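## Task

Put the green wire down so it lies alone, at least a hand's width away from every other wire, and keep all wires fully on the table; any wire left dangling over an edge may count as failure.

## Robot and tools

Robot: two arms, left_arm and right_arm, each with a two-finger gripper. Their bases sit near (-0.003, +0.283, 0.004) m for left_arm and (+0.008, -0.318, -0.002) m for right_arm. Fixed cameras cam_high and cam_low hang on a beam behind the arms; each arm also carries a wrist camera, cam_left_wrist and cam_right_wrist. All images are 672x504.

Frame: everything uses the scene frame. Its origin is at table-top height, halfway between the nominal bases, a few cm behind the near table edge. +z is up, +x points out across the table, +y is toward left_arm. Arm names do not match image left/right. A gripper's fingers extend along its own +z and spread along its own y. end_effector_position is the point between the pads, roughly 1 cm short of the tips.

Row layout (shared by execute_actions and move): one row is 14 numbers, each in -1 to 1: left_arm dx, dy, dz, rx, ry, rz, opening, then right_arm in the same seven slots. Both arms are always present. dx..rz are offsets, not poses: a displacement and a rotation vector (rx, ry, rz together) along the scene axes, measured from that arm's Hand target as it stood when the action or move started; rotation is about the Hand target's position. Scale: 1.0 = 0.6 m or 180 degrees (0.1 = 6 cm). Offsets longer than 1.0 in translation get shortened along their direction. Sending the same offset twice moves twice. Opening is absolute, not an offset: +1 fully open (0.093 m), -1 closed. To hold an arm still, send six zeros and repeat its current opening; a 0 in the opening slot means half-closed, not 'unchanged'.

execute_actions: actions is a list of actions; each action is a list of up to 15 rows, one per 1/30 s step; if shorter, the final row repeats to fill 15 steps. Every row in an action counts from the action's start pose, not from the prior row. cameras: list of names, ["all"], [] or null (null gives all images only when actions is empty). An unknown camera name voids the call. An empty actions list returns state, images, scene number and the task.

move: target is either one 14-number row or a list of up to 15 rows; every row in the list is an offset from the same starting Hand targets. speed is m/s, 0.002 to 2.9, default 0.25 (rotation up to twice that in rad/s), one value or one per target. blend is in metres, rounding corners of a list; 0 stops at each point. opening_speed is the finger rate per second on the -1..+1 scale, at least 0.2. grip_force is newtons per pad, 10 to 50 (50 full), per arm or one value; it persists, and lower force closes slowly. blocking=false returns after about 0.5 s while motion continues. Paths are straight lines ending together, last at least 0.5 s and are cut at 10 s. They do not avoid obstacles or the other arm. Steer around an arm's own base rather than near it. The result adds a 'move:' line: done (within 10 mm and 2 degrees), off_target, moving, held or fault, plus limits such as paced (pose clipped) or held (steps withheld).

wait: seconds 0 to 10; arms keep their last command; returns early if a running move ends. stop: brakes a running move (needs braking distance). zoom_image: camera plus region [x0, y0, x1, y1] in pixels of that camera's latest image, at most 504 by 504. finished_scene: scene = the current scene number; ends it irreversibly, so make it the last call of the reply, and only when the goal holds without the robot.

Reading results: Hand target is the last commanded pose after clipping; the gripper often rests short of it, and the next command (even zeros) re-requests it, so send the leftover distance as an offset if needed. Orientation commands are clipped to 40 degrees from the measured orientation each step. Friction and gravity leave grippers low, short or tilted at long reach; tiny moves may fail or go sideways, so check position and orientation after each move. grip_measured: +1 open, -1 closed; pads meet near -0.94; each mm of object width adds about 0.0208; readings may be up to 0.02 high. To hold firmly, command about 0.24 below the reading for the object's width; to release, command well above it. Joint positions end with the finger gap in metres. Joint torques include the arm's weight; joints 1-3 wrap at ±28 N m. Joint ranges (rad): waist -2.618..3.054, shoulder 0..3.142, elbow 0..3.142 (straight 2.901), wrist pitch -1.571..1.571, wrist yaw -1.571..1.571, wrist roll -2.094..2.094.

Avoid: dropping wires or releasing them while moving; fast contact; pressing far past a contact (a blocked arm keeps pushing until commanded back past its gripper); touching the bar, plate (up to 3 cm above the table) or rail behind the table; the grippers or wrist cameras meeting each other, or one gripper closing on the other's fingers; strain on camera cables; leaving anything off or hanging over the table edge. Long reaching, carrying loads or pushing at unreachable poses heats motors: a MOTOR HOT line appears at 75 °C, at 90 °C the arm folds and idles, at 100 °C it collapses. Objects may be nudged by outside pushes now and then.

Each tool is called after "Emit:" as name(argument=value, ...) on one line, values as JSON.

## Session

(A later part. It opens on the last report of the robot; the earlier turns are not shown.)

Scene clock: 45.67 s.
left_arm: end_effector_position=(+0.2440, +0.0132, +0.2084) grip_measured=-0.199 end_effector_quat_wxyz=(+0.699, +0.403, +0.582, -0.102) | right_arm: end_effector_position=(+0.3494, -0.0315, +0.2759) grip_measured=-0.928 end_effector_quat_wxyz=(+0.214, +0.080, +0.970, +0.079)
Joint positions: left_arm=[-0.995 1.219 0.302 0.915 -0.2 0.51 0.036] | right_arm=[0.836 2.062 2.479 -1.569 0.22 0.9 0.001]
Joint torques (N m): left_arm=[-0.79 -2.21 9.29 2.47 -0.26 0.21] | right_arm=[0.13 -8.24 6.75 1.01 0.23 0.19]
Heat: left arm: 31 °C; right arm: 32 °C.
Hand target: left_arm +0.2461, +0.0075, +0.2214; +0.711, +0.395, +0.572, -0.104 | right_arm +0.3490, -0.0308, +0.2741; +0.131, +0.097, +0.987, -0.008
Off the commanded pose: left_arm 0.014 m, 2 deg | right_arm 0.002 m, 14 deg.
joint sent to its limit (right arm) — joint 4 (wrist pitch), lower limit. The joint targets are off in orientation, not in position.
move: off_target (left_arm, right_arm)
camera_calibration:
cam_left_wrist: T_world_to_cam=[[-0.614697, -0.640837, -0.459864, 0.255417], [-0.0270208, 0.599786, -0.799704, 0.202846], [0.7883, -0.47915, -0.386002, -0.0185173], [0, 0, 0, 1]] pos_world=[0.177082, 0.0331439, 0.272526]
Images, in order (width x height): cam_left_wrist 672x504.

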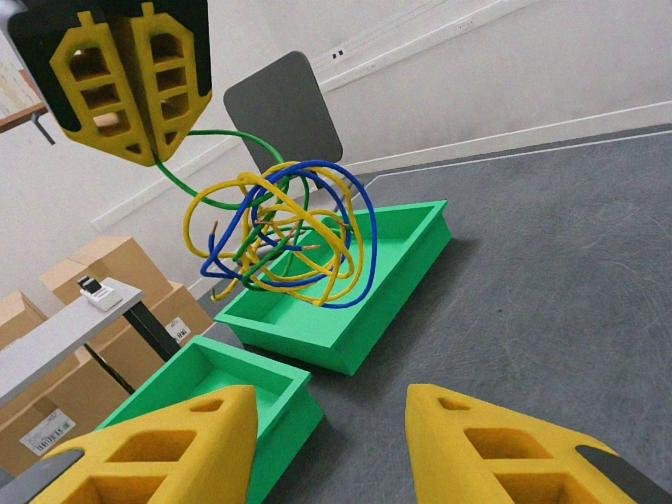

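Emit:
move(target=[[0.064, -0.0778, -0.0168, 0, 0, 0.0, -0.25, 0.0, 0.0, 0.0, 0, 0, 0, -0.933684]], speed=0.1, cameras=["cam_left_wrist"])

Emit:
zoom_image(camera="cam_left_wrist", region=[150, 100, 500, 450])

Scene clock: 47.57 s.
left_arm: end_effector_position=(+0.2797, -0.0346, +0.2020) grip_measured=-0.248 end_effector_quat_wxyz=(+0.701, +0.400, +0.582, -0.101) | right_arm: end_effector_position=(+0.3494, -0.0315, +0.2759) grip_measured=-0.928 end_effector_quat_wxyz=(+0.214, +0.080, +0.970, +0.079)
Joint positions: left_arm=[-0.992 1.537 0.489 1.053 -0.2 0.511 0.033] | right_arm=[0.836 2.062 2.479 -1.569 0.22 0.9 0.001]
Joint torques (N m): left_arm=[0.8 -4.6 8.55 2.49 0.01 0.12] | right_arm=[0.14 -8.25 6.78 1.03 0.24 0.21]
Heat: left arm: 31 °C; right arm: 32 °C.
Hand target: left_arm +0.2845, -0.0392, +0.2112; +0.711, +0.395, +0.572, -0.103 | right_arm +0.3490, -0.0308, +0.2741; +0.131, +0.097, +0.987, -0.008
Off the commanded pose: left_arm 0.011 m, 2 deg | right_arm 0.002 m, 14 deg.
joint sent to its limit (right arm) — joint 4 (wrist pitch), lower limit. The joint targets are off in orientation, not in position.
move: off_target (left_arm, right_arm)
camera_calibration:
cam_left_wrist: T_world_to_cam=[[-0.610148, -0.645473, -0.45944, 0.242324], [-0.0262269, 0.596027, -0.802536, 0.227496], [0.791853, -0.477616, -0.380593, -0.0740711], [0, 0, 0, 1]] pos_world=[0.212474, -0.0145573, 0.265716]
Images, in order (width x height): cam_left_wrist 672x504.

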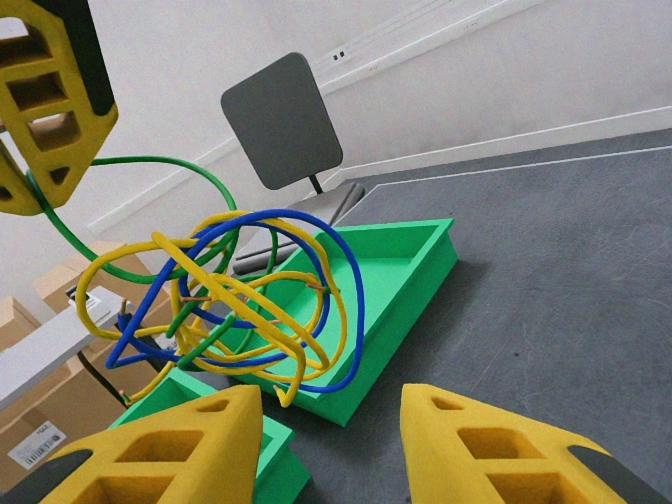

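Scaled by 1.440.

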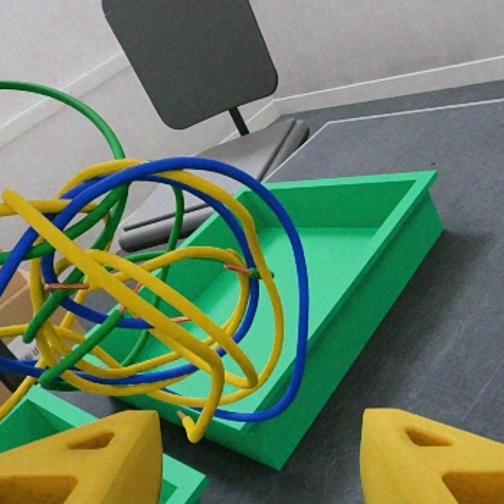

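Emit:
move(target=[[0.0412, -0.0463, -0.003, 0, 0, 0.0, -0.44, 0.0, 0.0, 0.0, 0, 0, 0, -0.933684]], speed=0.06, cameras=["cam_left_wrist", "cam_right_wrist"])

Emit:
zoom_image(camera="cam_left_wrist", region=[150, 150, 500, 500])

Scene clock: 49.80 s.
left_arm: end_effector_position=(+0.3047, -0.0622, +0.2026) grip_measured=-0.438 end_effector_quat_wxyz=(+0.703, +0.398, +0.580, -0.101) | right_arm: end_effector_position=(+0.3494, -0.0315, +0.2759) grip_measured=-0.928 end_effector_quat_wxyz=(+0.214, +0.080, +0.970, +0.079)
Joint positions: left_arm=[-0.979 1.676 0.63 1.057 -0.188 0.511 0.024] | right_arm=[0.836 2.062 2.479 -1.569 0.22 0.9 0.001]
Joint torques (N m): left_arm=[0.73 -5.97 8.66 2.41 0.02 0.14] | right_arm=[0.2 -8.25 6.74 1.03 0.24 0.19]
Heat: left arm: 31 °C; right arm: 32 °C.
Hand target: left_arm +0.3091, -0.0670, +0.2094; +0.711, +0.395, +0.572, -0.104 | right_arm +0.3490, -0.0308, +0.2741; +0.131, +0.097, +0.987, -0.008
Off the commanded pose: left_arm 0.009 m, 1 deg | right_arm 0.002 m, 14 deg.
joint sent to its limit (right arm) — joint 4 (wrist pitch), lower limit. The joint targets are off in orientation, not in position.
move: off_target (right_arm)
camera_calibration:
cam_left_wrist: T_world_to_cam=[[-0.607694, -0.648387, -0.458586, 0.238844], [-0.0243018, 0.592352, -0.805313, 0.244894], [0.793799, -0.47824, -0.375726, -0.108434], [0, 0, 0, 1]] pos_world=[0.237171, -0.0420574, 0.266006]
cam_right_wrist: T_world_to_cam=[[-0.112143, -0.975678, -0.188353, 0.0623905], [-0.993618, 0.107783, 0.033268, 0.379256], [-0.0121576, 0.190882, -0.981538, 0.367386], [0, 0, 0, 1]] pos_world=[0.388299, -0.0501317, 0.359737]
Images, in order (width x height): cam_left_wrist 672x504, cam_right_wrist 672x504.

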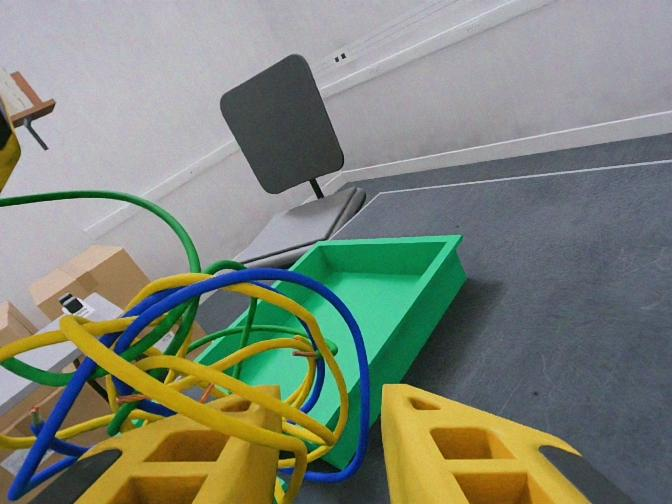

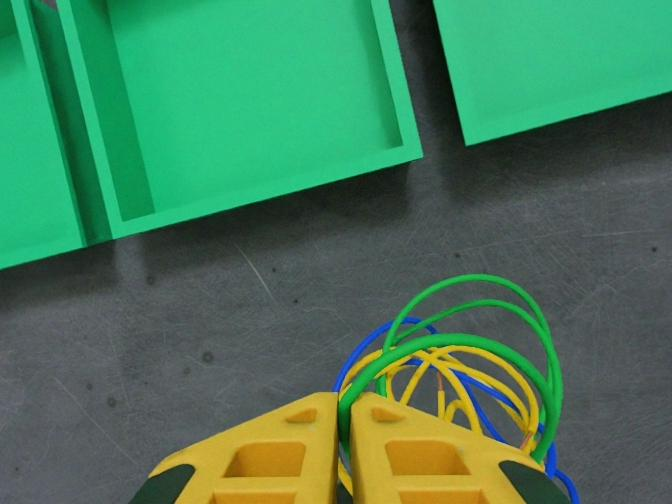

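Scaled by 1.440.

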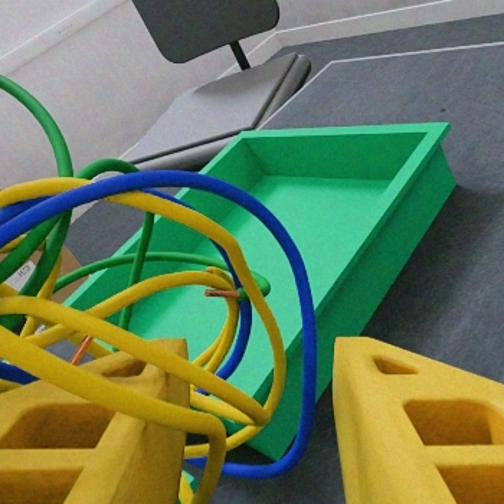

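Emit:
move(target=[[0, 0, 0, 0, 0, 0.0, -1.0, 0.0, 0.0, 0.0, 0, 0, 0, -0.933684]], speed=0.06, opening_speed=0.5, cameras=["cam_left_wrist", "cam_right_wrist"])

Emit:
zoom_image(camera="cam_left_wrist", region=[150, 150, 500, 500])

Scene clock: 51.67 s.
left_arm: end_effector_position=(+0.3047, -0.0622, +0.2026) grip_measured=-0.974 end_effector_quat_wxyz=(+0.703, +0.398, +0.580, -0.101) | right_arm: end_effector_position=(+0.3492, -0.0317, +0.2758) grip_measured=-0.928 end_effector_quat_wxyz=(+0.214, +0.080, +0.970, +0.078)
Joint positions: left_arm=[-0.979 1.676 0.63 1.057 -0.188 0.511 0] | right_arm=[0.836 2.062 2.479 -1.57 0.22 0.9 0.001]
Joint torques (N m): left_arm=[0.57 -5.89 8.59 2.44 -0.01 0.16] | right_arm=[0.18 -8.23 6.75 1.03 0.24 0.18]
Heat: left arm: 31 °C; right arm: 32 °C.
Hand target: left_arm +0.3092, -0.0670, +0.2094; +0.711, +0.395, +0.572, -0.103 | right_arm +0.3490, -0.0308, +0.2741; +0.131, +0.097, +0.987, -0.008
Off the commanded pose: left_arm 0.010 m, 1 deg | right_arm 0.002 m, 14 deg.
joint sent to its limit (right arm) — joint 4 (wrist pitch), lower limit. The joint targets are off in orientation, not in position.
move: off_target (right_arm)
camera_calibration:
cam_left_wrist: T_world_to_cam=[[-0.607694, -0.648387, -0.458586, 0.238844], [-0.0243018, 0.592352, -0.805313, 0.244894], [0.793799, -0.47824, -0.375726, -0.108434], [0, 0, 0, 1]] pos_world=[0.237171, -0.0420574, 0.266006]
cam_right_wrist: T_world_to_cam=[[-0.112275, -0.975835, -0.187459, 0.0619852], [-0.993593, 0.107789, 0.0339851, 0.378904], [-0.0129578, 0.190074, -0.981684, 0.367626], [0, 0, 0, 1]] pos_world=[0.388199, -0.0502306, 0.359636]
Images, in order (width x height): cam_left_wrist 672x504, cam_right_wrist 672x504.

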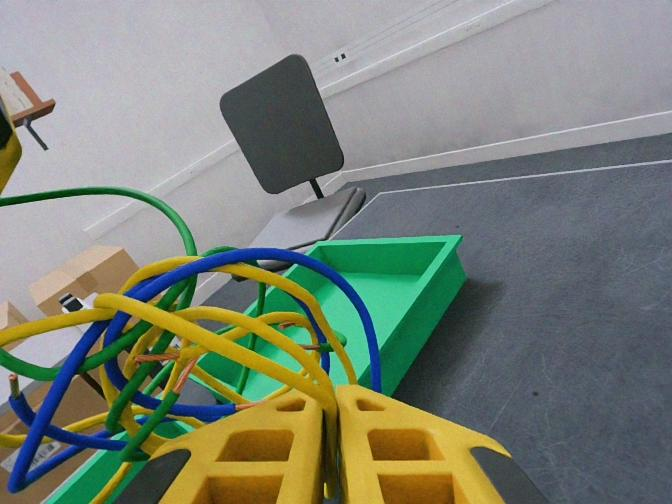

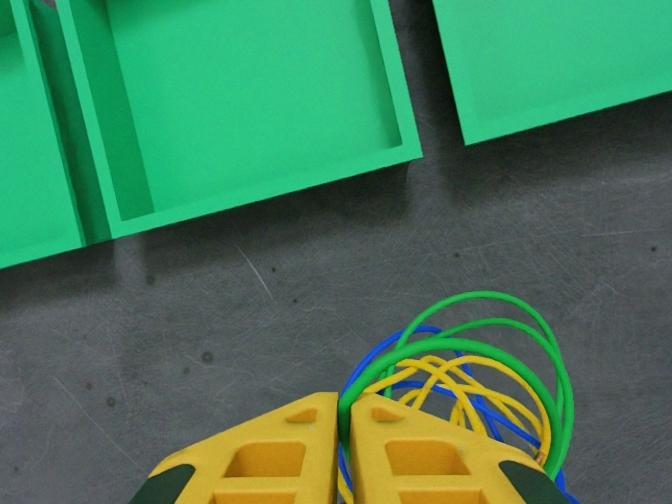

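Scaled by 1.440.

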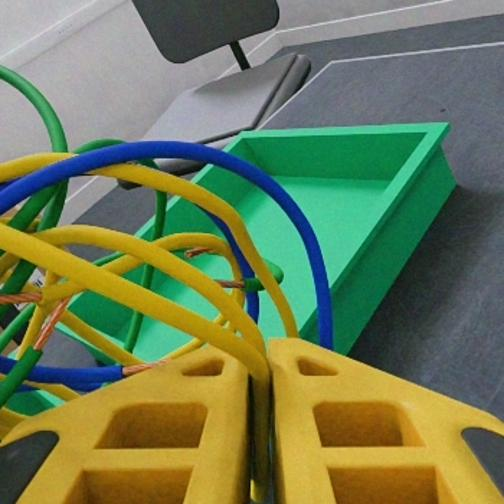

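Emit:
move(target=[[-0.1, 0.09, 0, 0, 0, 0.0, -1.0, 0.0, 0.0, 0.0, 0, 0, 0, -1]], speed=0.05, cameras=["cam_left_wrist", "cam_right_wrist"])

Emit:
zoom_image(camera="cam_left_wrist", region=[0, 50, 500, 500])

Scene clock: 54.30 s.
left_arm: end_effector_position=(+0.2554, -0.0138, +0.2093) grip_measured=-0.974 end_effector_quat_wxyz=(+0.711, +0.391, +0.576, -0.103) | right_arm: end_effector_position=(+0.3472, -0.0324, +0.2750) grip_measured=-0.981 end_effector_quat_wxyz=(+0.211, +0.079, +0.971, +0.075)
Joint positions: left_arm=[-1.029 1.406 0.378 1.062 -0.241 0.511 0] | right_arm=[0.837 2.062 2.479 -1.579 0.22 0.901 0]
Joint torques (N m): left_arm=[-1.11 -6.5 5.18 2.22 -0.17 0.18] | right_arm=[0.01 -8.27 6.79 1.14 0.23 0.17]
Heat: left arm: 31 °C; right arm: 33 °C.
Hand target: left_arm +0.2493, -0.0130, +0.2095; +0.711, +0.395, +0.572, -0.103 | right_arm +0.3489, -0.0307, +0.2741; +0.131, +0.096, +0.987, -0.008
Off the commanded pose: left_arm 0.006 m, 1 deg | right_arm 0.003 m, 14 deg.
joint sent to its limit (right arm) — joint 4 (wrist pitch), lower limit. The joint targets are off in orientation, not in position.
move: off_target (right_arm)
camera_calibration:
cam_left_wrist: T_world_to_cam=[[-0.599669, -0.659578, -0.45316, 0.239989], [-0.0161734, 0.576148, -0.817185, 0.220548], [0.800084, -0.482712, -0.356166, -0.0494719], [0, 0, 0, 1]] pos_world=[0.187063, 0.00734276, 0.271361]
cam_right_wrist: T_world_to_cam=[[-0.112651, -0.977038, -0.18085, 0.0590687], [-0.99344, 0.107147, 0.0399524, 0.375355], [-0.0196575, 0.184164, -0.982699, 0.369325], [0, 0, 0, 1]] pos_world=[0.386807, -0.0505223, 0.358622]
Images, in order (width x height): cam_left_wrist 672x504, cam_right_wrist 672x504.

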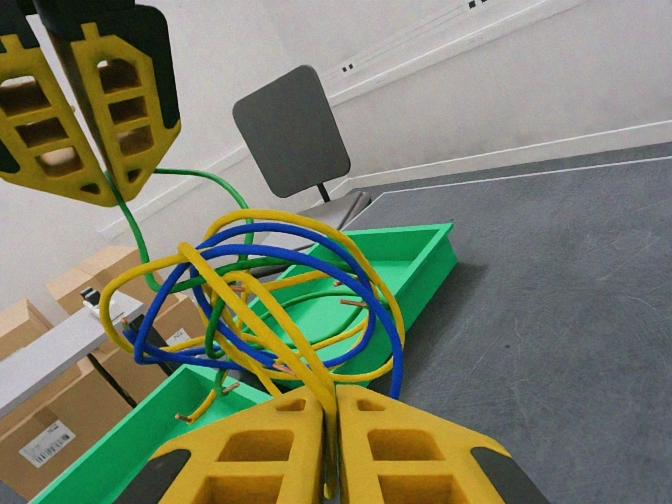

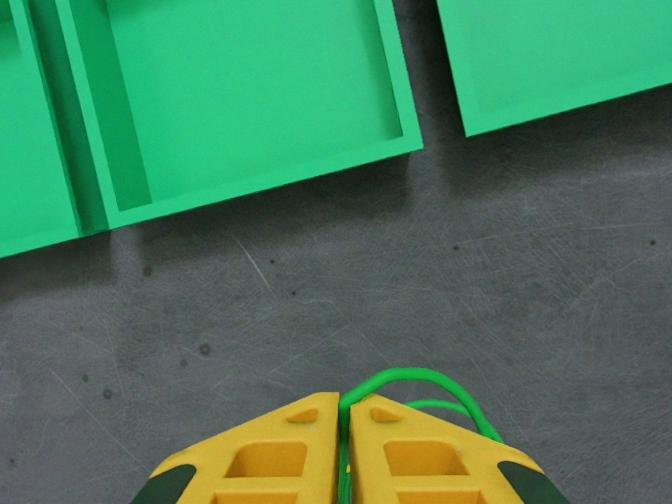

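Scaled by 1.008.

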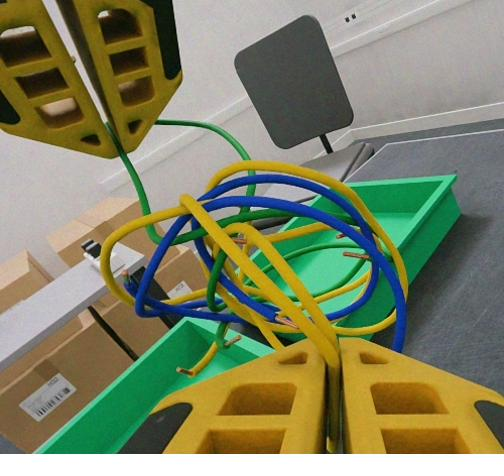

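Emit:
move(target=[[-0.06, 0.06, 0, 0, 0, 0.0, -1.0, 0.04, -0.12, 0.03, 0, 0, 0, -1]], speed=0.05, cameras=["cam_left_wrist", "cam_right_wrist"])

Emit:
zoom_image(camera="cam_left_wrist", region=[0, 50, 500, 500])

Scene clock: 57.50 s.
left_arm: end_effector_position=(+0.2177, +0.0215, +0.2121) grip_measured=-0.974 end_effector_quat_wxyz=(+0.712, +0.392, +0.574, -0.104) | right_arm: end_effector_position=(+0.3750, -0.0928, +0.2824) grip_measured=-0.981 end_effector_quat_wxyz=(+0.208, +0.086, +0.972, +0.061)
Joint positions: left_arm=[-1.093 1.12 0.223 0.935 -0.301 0.517 0] | right_arm=[0.671 2.009 2.435 -1.584 0.172 0.758 0]
Joint torques (N m): left_arm=[-1.07 -3.81 5.44 2.26 -0.19 0.13] | right_arm=[-1.25 -11.34 4.22 1.2 0.27 -0.06]
Heat: left arm: 31 °C; right arm: 33 °C.
Hand target: left_arm +0.2132, +0.0230, +0.2095; +0.711, +0.395, +0.572, -0.103 | right_arm +0.3729, -0.1027, +0.2921; +0.131, +0.097, +0.987, -0.008
Off the commanded pose: left_arm 0.005 m, 0 deg | right_arm 0.014 m, 12 deg.
joint sent to its limit (right arm) — joint 4 (wrist pitch), lower limit. The joint targets are off in orientation, not in position.
move: off_target (right_arm)
camera_calibration:
cam_left_wrist: T_world_to_cam=[[-0.600059, -0.657654, -0.455434, 0.242457], [-0.0107572, 0.575907, -0.817445, 0.200877], [0.799883, -0.485616, -0.352653, -0.00189978], [0, 0, 0, 1]] pos_world=[0.149169, 0.0428443, 0.273959]
cam_right_wrist: T_world_to_cam=[[-0.133203, -0.978633, -0.156637, 0.00525575], [-0.990748, 0.127341, 0.0469319, 0.40799], [-0.0259829, 0.161439, -0.986541, 0.389654], [0, 0, 0, 1]] pos_world=[0.415039, -0.109716, 0.366085]
Images, in order (width x height): cam_left_wrist 672x504, cam_right_wrist 672x504.

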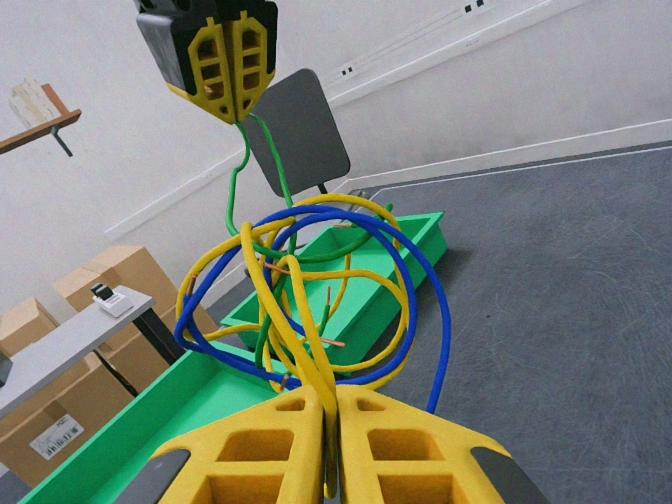

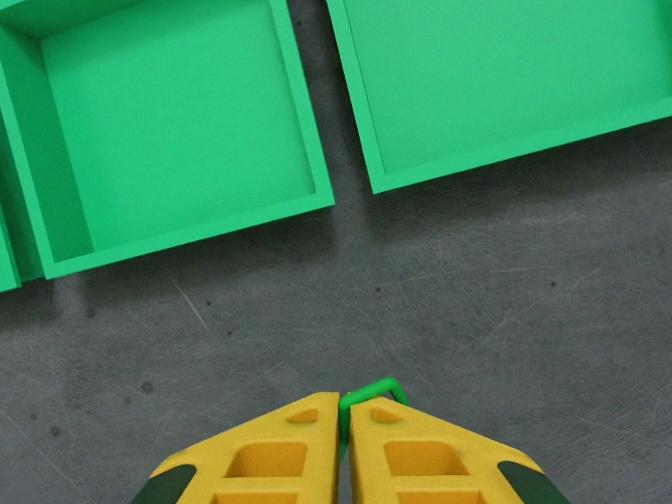

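Scaled by 1.008.

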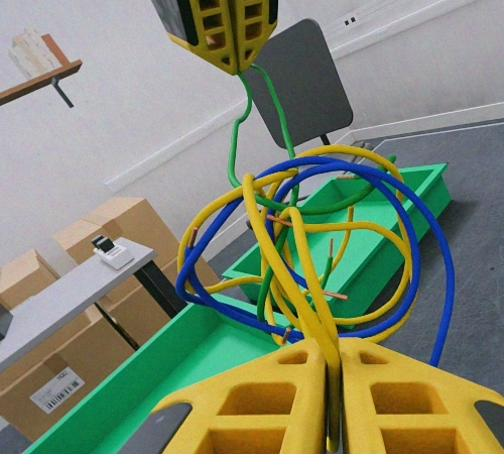

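Emit:
move(target=[[0, 0, 0, 0, 0, 0.0, -1.0, 0.0, -0.1, 0.03, 0, 0, 0, -1]], speed=0.04, cameras=["cam_left_wrist"])

Emit:
zoom_image(camera="cam_left_wrist", region=[100, 50, 550, 500])

Scene clock: 61.07 s.
left_arm: end_effector_position=(+0.2177, +0.0214, +0.2111) grip_measured=-0.974 end_effector_quat_wxyz=(+0.711, +0.393, +0.574, -0.103) | right_arm: end_effector_position=(+0.3773, -0.1562, +0.3031) grip_measured=-0.981 end_effector_quat_wxyz=(+0.222, +0.089, +0.970, +0.048)
Joint positions: left_arm=[-1.093 1.12 0.223 0.93 -0.301 0.517 0] | right_arm=[0.528 1.889 2.347 -1.584 0.151 0.624 0]
Joint torques (N m): left_arm=[-1.1 -4.01 5.59 2.29 -0.16 0.12] | right_arm=[-1.01 -10.14 4.15 1.28 0.16 -0.04]
Heat: left arm: 31 °C; right arm: 34 °C.
Hand target: left_arm +0.2132, +0.0230, +0.2095; +0.711, +0.395, +0.572, -0.103 | right_arm +0.3729, -0.1629, +0.3101; +0.131, +0.097, +0.987, -0.008
Off the commanded pose: left_arm 0.005 m, 0 deg | right_arm 0.011 m, 13 deg.
joint sent to its limit (right arm) — joint 4 (wrist pitch), lower limit. The joint targets are off in orientation, not in position.
move: off_target (right_arm)
camera_calibration:
cam_left_wrist: T_world_to_cam=[[-0.600824, -0.655902, -0.456949, 0.242478], [-0.0123115, 0.579153, -0.815126, 0.199806], [0.799286, -0.484122, -0.356045, -0.00140415], [0, 0, 0, 1]] pos_world=[0.149269, 0.042644, 0.273167]
Images, in order (width x height): cam_left_wrist 672x504.

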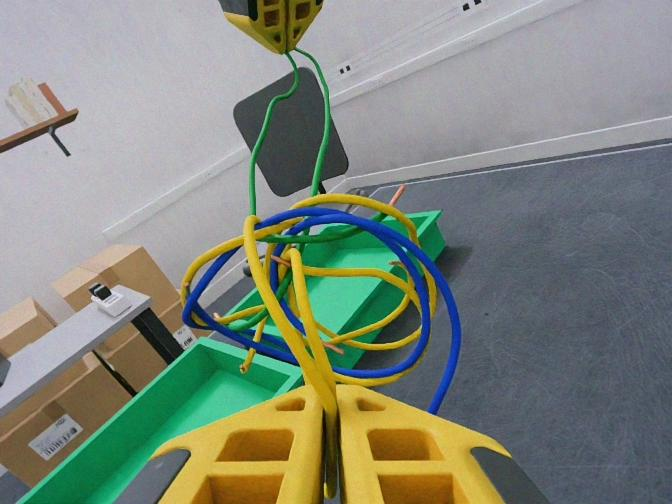

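Scaled by 1.120.

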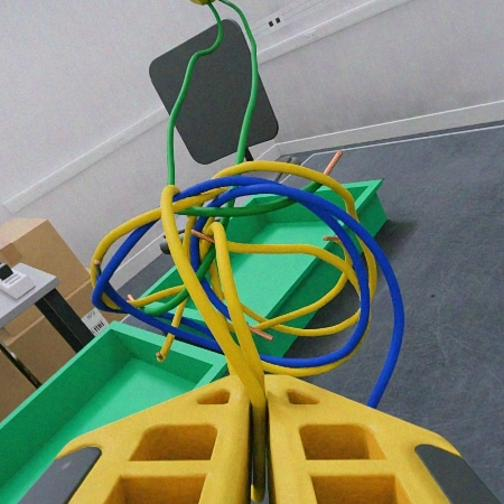

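Emit:
move(target=[[0, 0, 0, 0, 0, 0.0, -1.0, 0.0, -0.1, 0.05, 0, 0, 0, -1]], speed=0.04, cameras=["cam_left_wrist"])

Emit:
zoom_image(camera="cam_left_wrist", region=[150, 0, 550, 400])

Scene clock: 64.63 s.
left_arm: end_effector_position=(+0.2177, +0.0214, +0.2106) grip_measured=-0.974 end_effector_quat_wxyz=(+0.710, +0.394, +0.575, -0.103) | right_arm: end_effector_position=(+0.3787, -0.2197, +0.3338) grip_measured=-0.981 end_effector_quat_wxyz=(+0.259, +0.090, +0.961, +0.038)
Joint positions: left_arm=[-1.093 1.12 0.223 0.928 -0.302 0.517 0] | right_arm=[0.364 1.797 2.336 -1.584 0.125 0.465 0]
Joint torques (N m): left_arm=[-0.94 -3.82 5.55 2.28 -0.22 0.13] | right_arm=[-0.83 -8.98 4.19 1.46 0.03 -0.01]
Heat: left arm: 32 °C; right arm: 34 °C.
Hand target: left_arm +0.2132, +0.0230, +0.2095; +0.711, +0.395, +0.573, -0.103 | right_arm +0.3730, -0.2229, +0.3400; +0.130, +0.097, +0.987, -0.009
Off the commanded pose: left_arm 0.005 m, 0 deg | right_arm 0.009 m, 16 deg.
joint sent to its limit (right arm) — joint 4 (wrist pitch), lower limit. The joint targets are off in orientation, not in position.
move: off_target (right_arm)
camera_calibration:
cam_left_wrist: T_world_to_cam=[[-0.601202, -0.655173, -0.457498, 0.242401], [-0.0134392, 0.580728, -0.813987, 0.199392], [0.798984, -0.483222, -0.35794, -0.00119763], [0, 0, 0, 1]] pos_world=[0.149369, 0.0424437, 0.272772]
Images, in order (width x height): cam_left_wrist 672x504.

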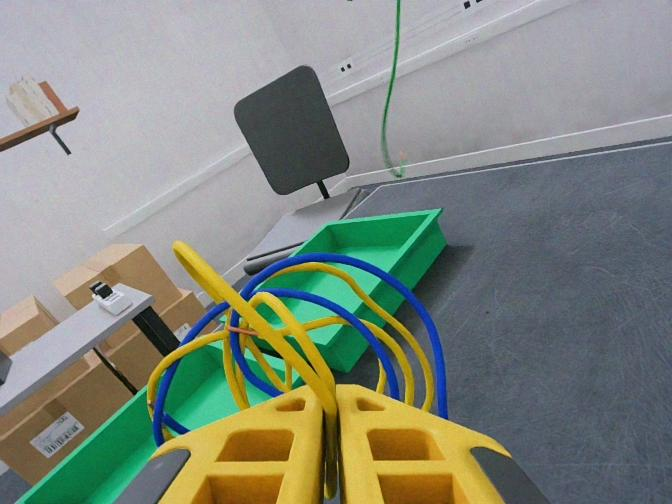

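Scaled by 1.260.

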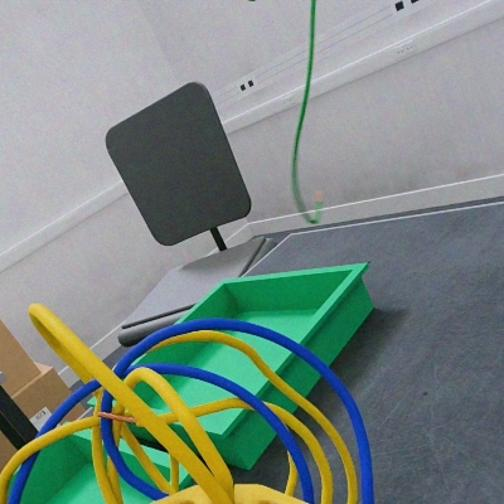

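Emit:
wait(seconds=0.1, cameras=["all"])

Emit:
zoom_image(camera="cam_low", region=[310, 120, 450, 260])

Emit:
zoom_image(camera="cam_high", region=[180, 120, 460, 400])

Scene clock: 65.13 s.
left_arm: end_effector_position=(+0.2177, +0.0214, +0.2106) grip_measured=-0.974 end_effector_quat_wxyz=(+0.710, +0.394, +0.575, -0.103) | right_arm: end_effector_position=(+0.3787, -0.2197, +0.3338) grip_measured=-0.981 end_effector_quat_wxyz=(+0.259, +0.090, +0.961, +0.038)
Joint positions: left_arm=[-1.093 1.12 0.223 0.928 -0.302 0.517 0] | right_arm=[0.364 1.797 2.336 -1.584 0.125 0.465 0]
Joint torques (N m): left_arm=[-0.96 -3.84 5.5 2.3 -0.18 0.14] | right_arm=[-0.68 -8.91 4.25 1.45 0.04 -0.03]
Heat: left arm: 32 °C; right arm: 34 °C.
Hand target: left_arm +0.2132, +0.0230, +0.2095; +0.711, +0.395, +0.573, -0.103 | right_arm +0.3730, -0.2229, +0.3400; +0.130, +0.097, +0.987, -0.009
Tool commands: left_gripper/opening=-1.0 right_gripper/opening=-1.0
Off the commanded pose: left_arm 0.005 m, 0 deg | right_arm 0.009 m, 16 deg.
wait: 0.10 s; at rest from the start
camera_calibration:
cam_left_wrist: T_world_to_cam=[[-0.601202, -0.655173, -0.457498, 0.242401], [-0.0134392, 0.580728, -0.813987, 0.199392], [0.798984, -0.483222, -0.35794, -0.00119763], [0, 0, 0, 1]] pos_world=[0.149369, 0.0424437, 0.272772]
cam_right_wrist: T_world_to_cam=[[-0.143357, -0.982232, -0.121115, -0.119109], [-0.986682, 0.151354, -0.0595862, 0.464701], [0.0768587, 0.11096, -0.990848, 0.41235], [0, 0, 0, 1]] pos_world=[0.409745, -0.233081, 0.42184]

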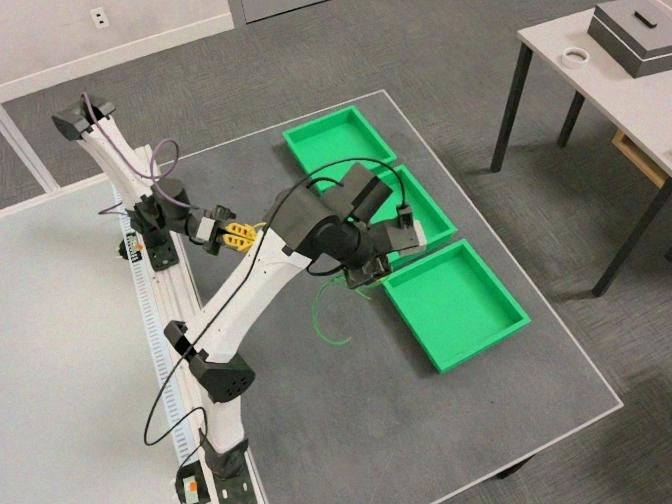

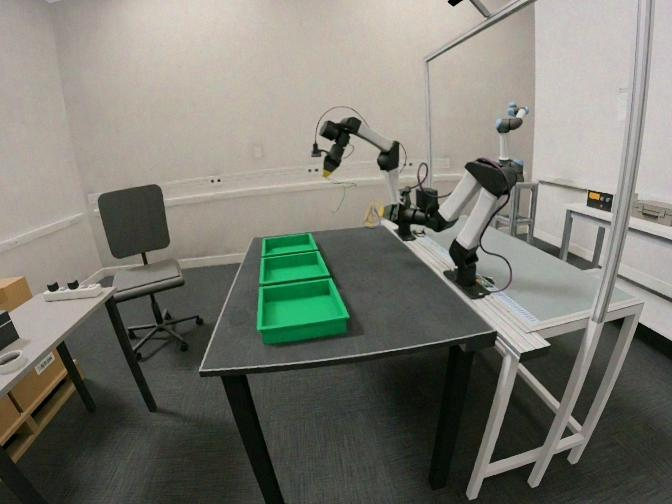

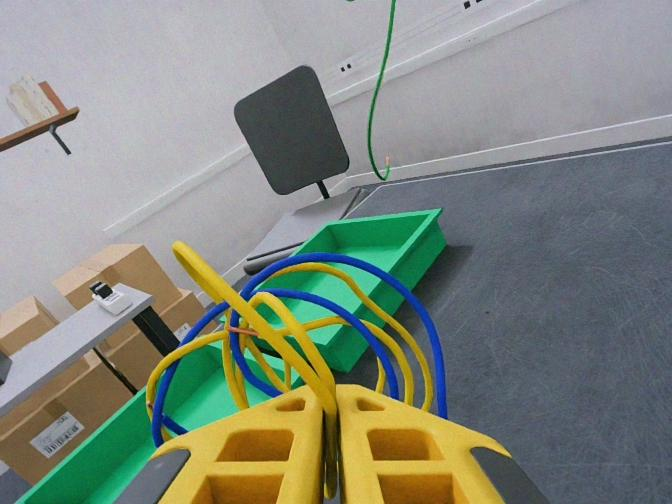

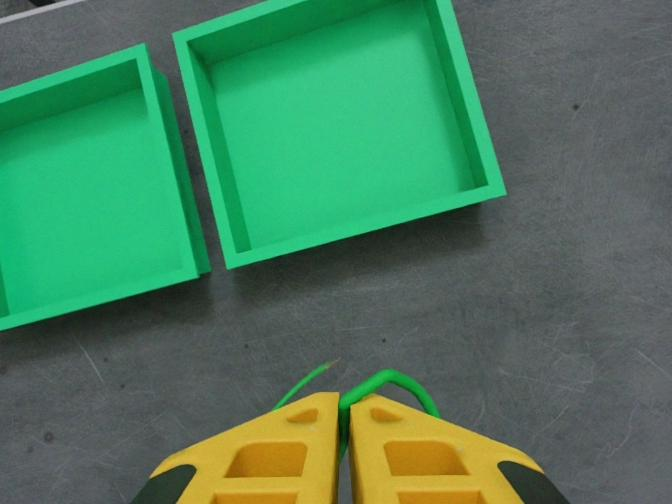

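Scaled by 3.600.

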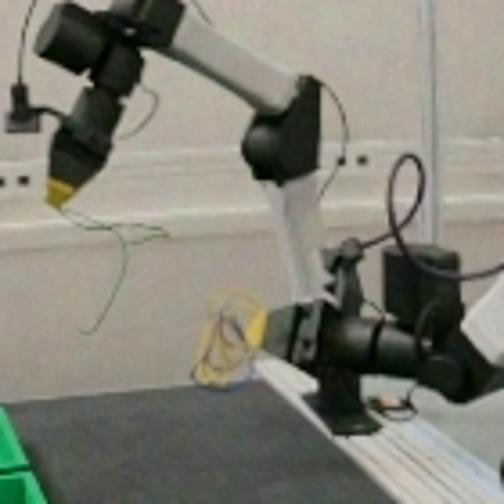

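Scaled by 1.800.

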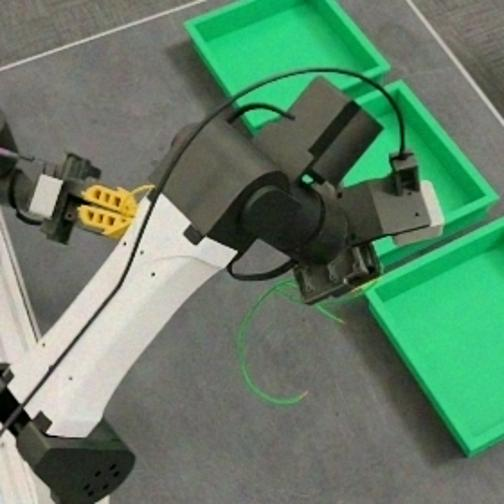

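Emit:
move(target=[[0.061, 0.195, -0.15, -0.012, 0.301, 0.0775, -1.0, -0.072, -0.078, -0.4, 0, 0, 0, -1]], speed=0.12, cameras=["all"])

Scene clock: 70.53 s.
left_arm: end_effector_position=(+0.2432, +0.1423, +0.1073) grip_measured=-0.974 end_effector_quat_wxyz=(+0.377, +0.226, +0.878, -0.191) | right_arm: end_effector_position=(+0.3315, -0.2688, +0.1047) grip_measured=-0.981 end_effector_quat_wxyz=(+0.135, +0.100, +0.986, -0.011)
Joint positions: left_arm=[-0.466 0.884 0.425 -0.252 0.198 0.016 0] | right_arm=[0.252 1.546 1.169 -0.932 0.094 0.388 0]
Joint torques (N m): left_arm=[0.99 -0.85 10.37 1.96 0.13 0.06] | right_arm=[-0.79 -6.01 5.16 1.01 -0.04 -0.03]
Heat: left arm: 32 °C; right arm: 34 °C.
Hand target: left_arm +0.2498, +0.1400, +0.1195; +0.387, +0.222, +0.873, -0.198 | right_arm +0.3297, -0.2695, +0.1001; +0.130, +0.096, +0.987, -0.008
Off the commanded pose: left_arm 0.014 m, 2 deg | right_arm 0.005 m, 1 deg.
move: off_target (left_arm)
camera_calibration:
cam_left_wrist: T_world_to_cam=[[-0.558486, -0.814, 0.159681, 0.235617], [-0.788812, 0.461591, -0.405845, 0.207144], [0.256651, -0.352617, -0.899884, 0.171388], [0, 0, 0, 1]] pos_world=[0.251, 0.156611, 0.200674]
cam_right_wrist: T_world_to_cam=[[-0.190971, -0.981562, -0.00817201, -0.19779], [-0.964632, 0.186123, 0.186666, 0.388111], [-0.181703, 0.0435308, -0.98239, 0.261104], [0, 0, 0, 1]] pos_world=[0.384055, -0.277746, 0.182443]

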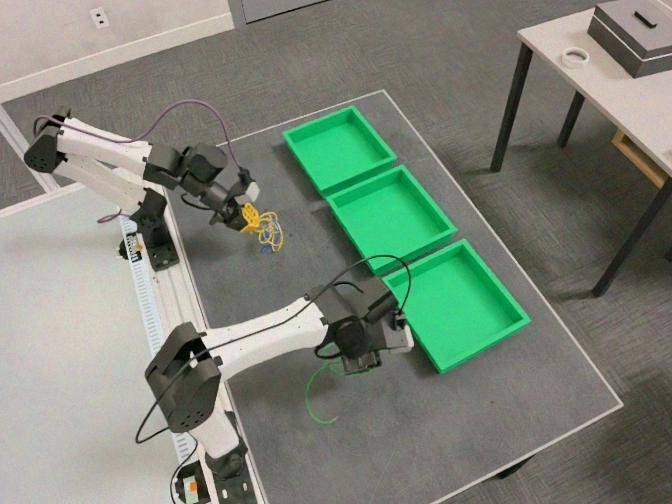

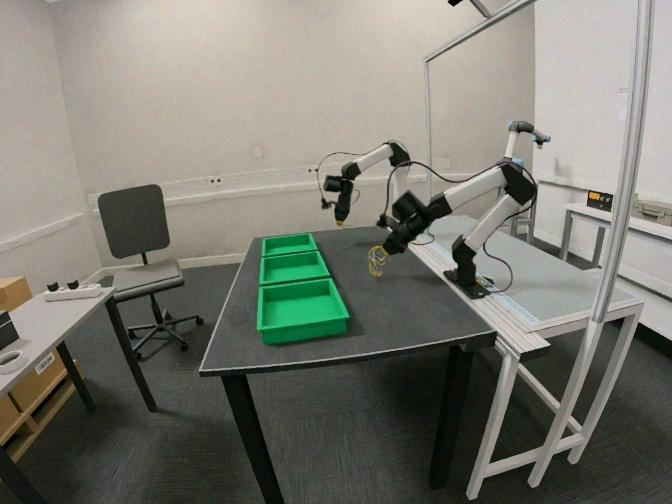

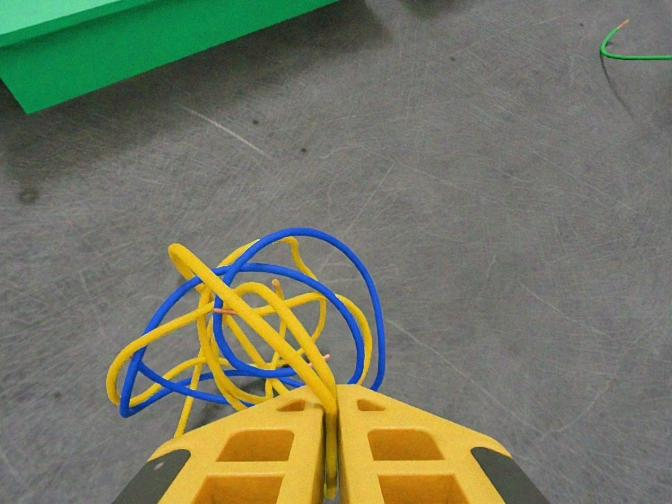

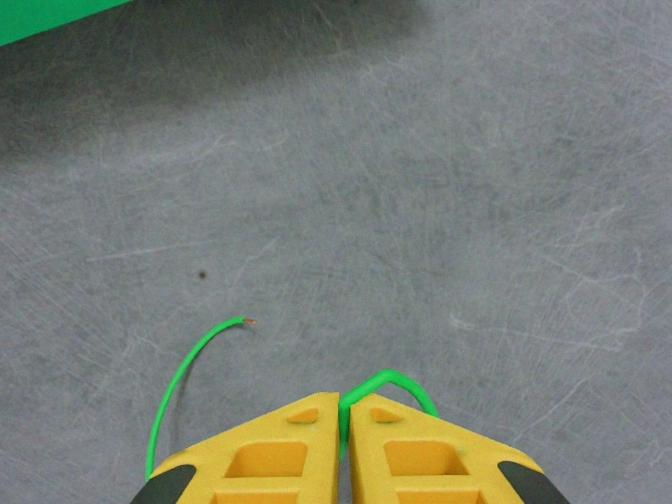

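Emit:
move(target=[[0, 0, -0.083, 0,0,0, -1.0, 0, 0, -0.115, 0, 0, 0, -1]], speed=0.08, cameras=["cam_left_wrist", "cam_right_wrist"])

Scene clock: 73.57 s.
left_arm: end_effector_position=(+0.2507, +0.1395, +0.0737) grip_measured=-0.974 end_effector_quat_wxyz=(+0.388, +0.222, +0.873, -0.195) | right_arm: end_effector_position=(+0.3325, -0.2690, +0.0372) grip_measured=-0.981 end_effector_quat_wxyz=(+0.137, +0.100, +0.985, -0.010)
Joint positions: left_arm=[-0.451 0.997 0.303 0.008 0.21 0.016 0] | right_arm=[0.252 1.62 0.963 -0.647 0.094 0.388 0]
Joint torques (N m): left_arm=[1.01 -1.03 6.15 2.21 0.09 0.16] | right_arm=[-0.66 -5.65 4.81 1.04 -0.03 -0.02]
Heat: left arm: 32 °C; right arm: 34 °C.
Hand target: left_arm +0.2499, +0.1400, +0.0697; +0.387, +0.222, +0.873, -0.198 | right_arm +0.3297, -0.2695, +0.0309; +0.130, +0.096, +0.987, -0.008
Off the commanded pose: left_arm 0.004 m, 0 deg | right_arm 0.007 m, 1 deg.
move: done
camera_calibration:
cam_left_wrist: T_world_to_cam=[[-0.556344, -0.814881, 0.162637, 0.242379], [-0.783653, 0.449437, -0.428829, 0.202836], [0.276349, -0.366028, -0.888625, 0.13433], [0, 0, 0, 1]] pos_world=[0.256677, 0.155516, 0.166932]
cam_right_wrist: T_world_to_cam=[[-0.190899, -0.981557, -0.0101805, -0.198219], [-0.965608, 0.185912, 0.181765, 0.402165], [-0.17652, 0.0445291, -0.983289, 0.193502], [0, 0, 0, 1]] pos_world=[0.384651, -0.277947, 0.115151]
Images, in order (width x height): cam_left_wrist 672x504, cam_right_wrist 672x504.

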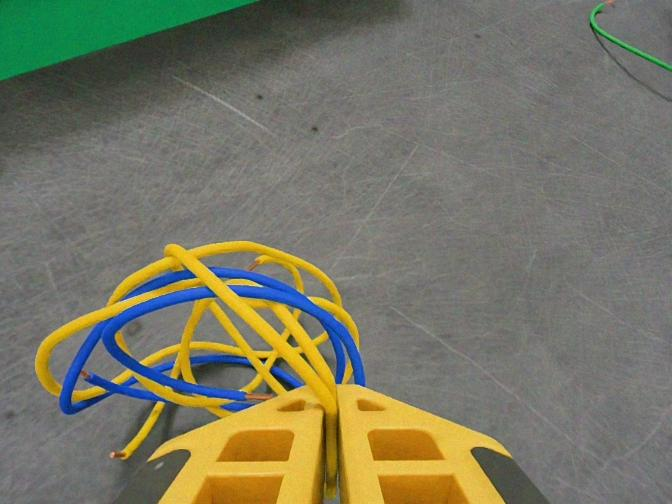

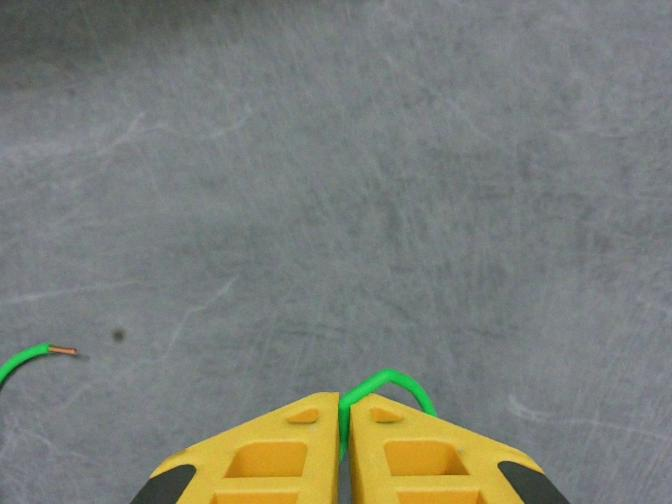

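Emit:
move(target=[[0, 0, -0.04, 0,0,0, -1.0, 0, 0, -0.025, 0, 0, 0, -1],[0, 0, -0.04, 0,0,0, -0.3, 0, 0, -0.025, 0, 0, 0, -0.5],[-0.08, 0.08, 0.0, 0,0,0, -0.3, 0, 0, 0.05, 0, 0, 0, -0.5]], speed=[0.06, 0.06, 0.06], opening_speed=0.4, cameras=["cam_left_wrist", "cam_right_wrist"])

Scene clock: 79.07 s.
left_arm: end_effector_position=(+0.2019, +0.1881, +0.0674) grip_measured=-0.302 end_effector_quat_wxyz=(+0.383, +0.216, +0.876, -0.197) | right_arm: end_effector_position=(+0.3243, -0.2704, +0.0481) grip_measured=-0.501 end_effector_quat_wxyz=(+0.118, +0.099, +0.988, -0.016)
Joint positions: left_arm=[-0.195 0.561 0.198 -0.387 0.403 0.18 0.031] | right_arm=[0.252 1.604 1.003 -0.744 0.093 0.388 0.021]
Joint torques (N m): left_arm=[1.05 -0.01 7.9 1.78 0.24 0.3] | right_arm=[-0.73 -7.82 8.05 0.63 -0.03 -0.02]
Heat: left arm: 32 °C; right arm: 33 °C.
Hand target: left_arm +0.2018, +0.1880, +0.0696; +0.387, +0.222, +0.873, -0.198 | right_arm +0.3297, -0.2695, +0.0610; +0.130, +0.096, +0.987, -0.008
Off the commanded pose: left_arm 0.002 m, 1 deg | right_arm 0.014 m, 2 deg.
move: off_target (right_arm)
camera_calibration:
cam_left_wrist: T_world_to_cam=[[-0.547106, -0.818648, 0.174614, 0.253767], [-0.793744, 0.441141, -0.418766, 0.143037], [0.265793, -0.367708, -0.891148, 0.162538], [0, 0, 0, 1]] pos_world=[0.209171, 0.204413, 0.160433]
cam_right_wrist: T_world_to_cam=[[-0.191032, -0.981575, 0.00413906, -0.201704], [-0.95761, 0.187291, 0.218873, 0.388579], [-0.215616, 0.0378482, -0.975745, 0.213379], [0, 0, 0, 1]] pos_world=[0.379584, -0.278841, 0.123989]
Images, in order (width x height): cam_left_wrist 672x504, cam_right_wrist 672x504.

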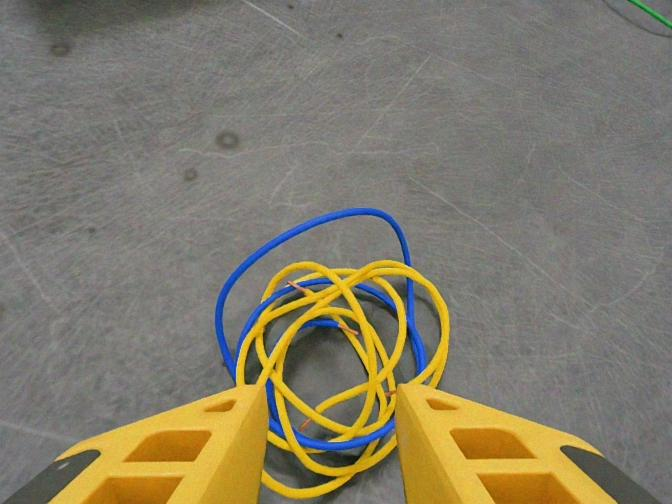

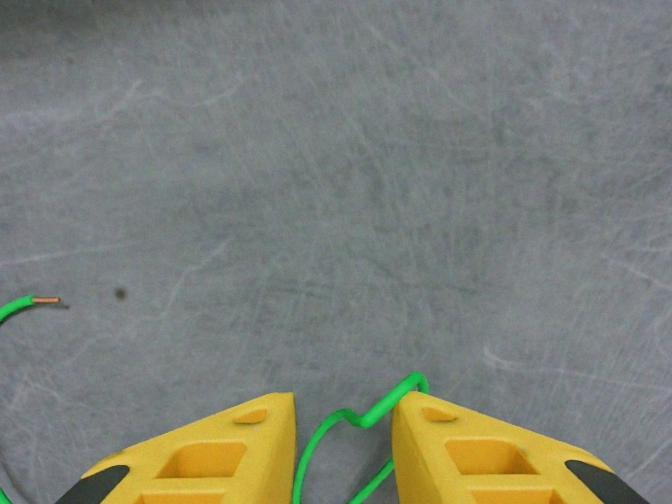

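Emit:
move(target=[[-0.02, 0.02, 0.2, 0,0,0, -0.3, 0, 0, 0.2, 0, 0, 0, -0.5]], speed=0.15, cameras=["all"])

Scene clock: 80.97 s.
left_arm: end_effector_position=(+0.1892, +0.2000, +0.1819) grip_measured=-0.302 end_effector_quat_wxyz=(+0.381, +0.216, +0.877, -0.197) | right_arm: end_effector_position=(+0.3296, -0.2686, +0.1736) grip_measured=-0.501 end_effector_quat_wxyz=(+0.127, +0.099, +0.987, -0.013)
Joint positions: left_arm=[-0.133 0.546 0.664 -0.889 0.448 0.229 0.031] | right_arm=[0.252 1.55 1.451 -1.224 0.093 0.387 0.021]
Joint torques (N m): left_arm=[1.1 1.91 9.26 1.67 0.3 0.3] | right_arm=[-0.96 -6.43 8.21 0.68 -0.02 -0.02]
Heat: left arm: 32 °C; right arm: 33 °C.
Hand target: left_arm +0.1898, +0.2000, +0.1896; +0.387, +0.222, +0.873, -0.198 | right_arm +0.3298, -0.2695, +0.1811; +0.131, +0.096, +0.987, -0.008
Off the commanded pose: left_arm 0.008 m, 1 deg | right_arm 0.007 m, 1 deg.
move: done
camera_calibration:
cam_left_wrist: T_world_to_cam=[[-0.547831, -0.81823, 0.174302, 0.236734], [-0.794011, 0.442918, -0.416377, 0.174875], [0.263491, -0.366502, -0.892328, 0.272755], [0, 0, 0, 1]] pos_world=[0.196674, 0.216213, 0.274938]
cam_right_wrist: T_world_to_cam=[[-0.189411, -0.981893, -0.0031417, -0.198821], [-0.96206, 0.184943, 0.200593, 0.369842], [-0.19638, 0.041017, -0.97967, 0.332084], [0, 0, 0, 1]] pos_world=[0.383366, -0.277242, 0.25052]

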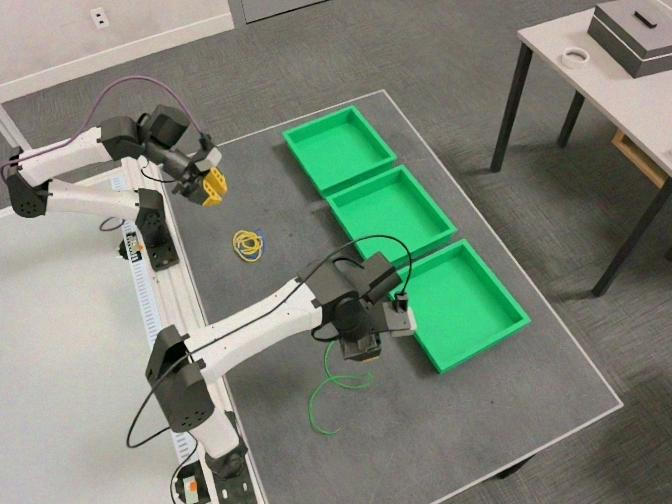

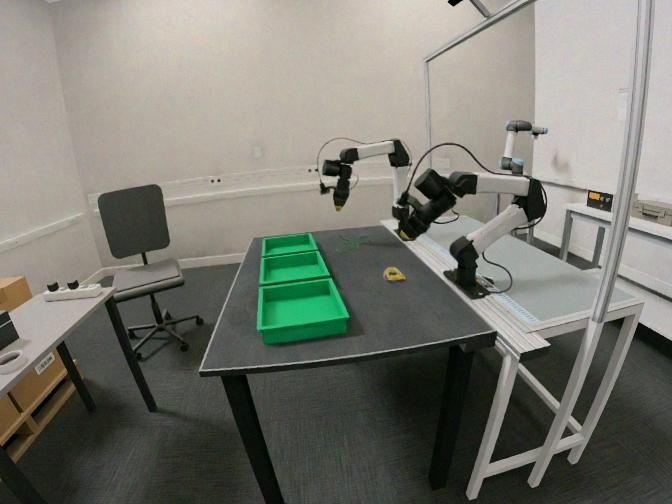

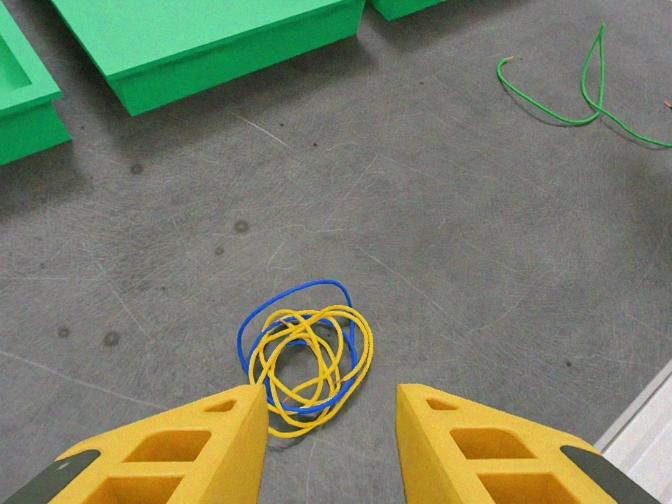

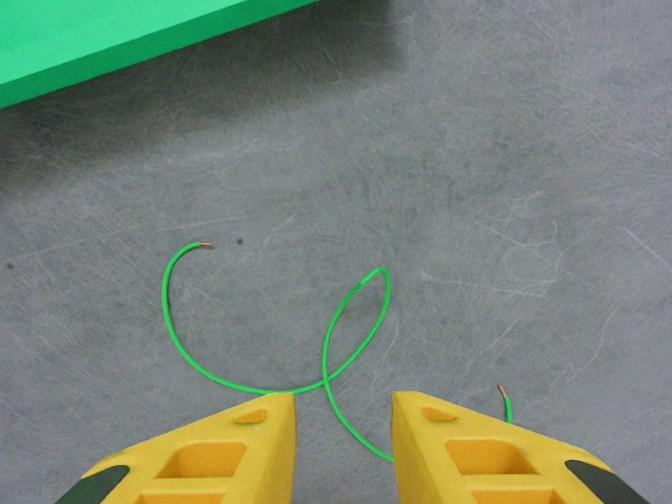

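Emit:
finished_scene(scene=1)

The scene is finished: the task was done.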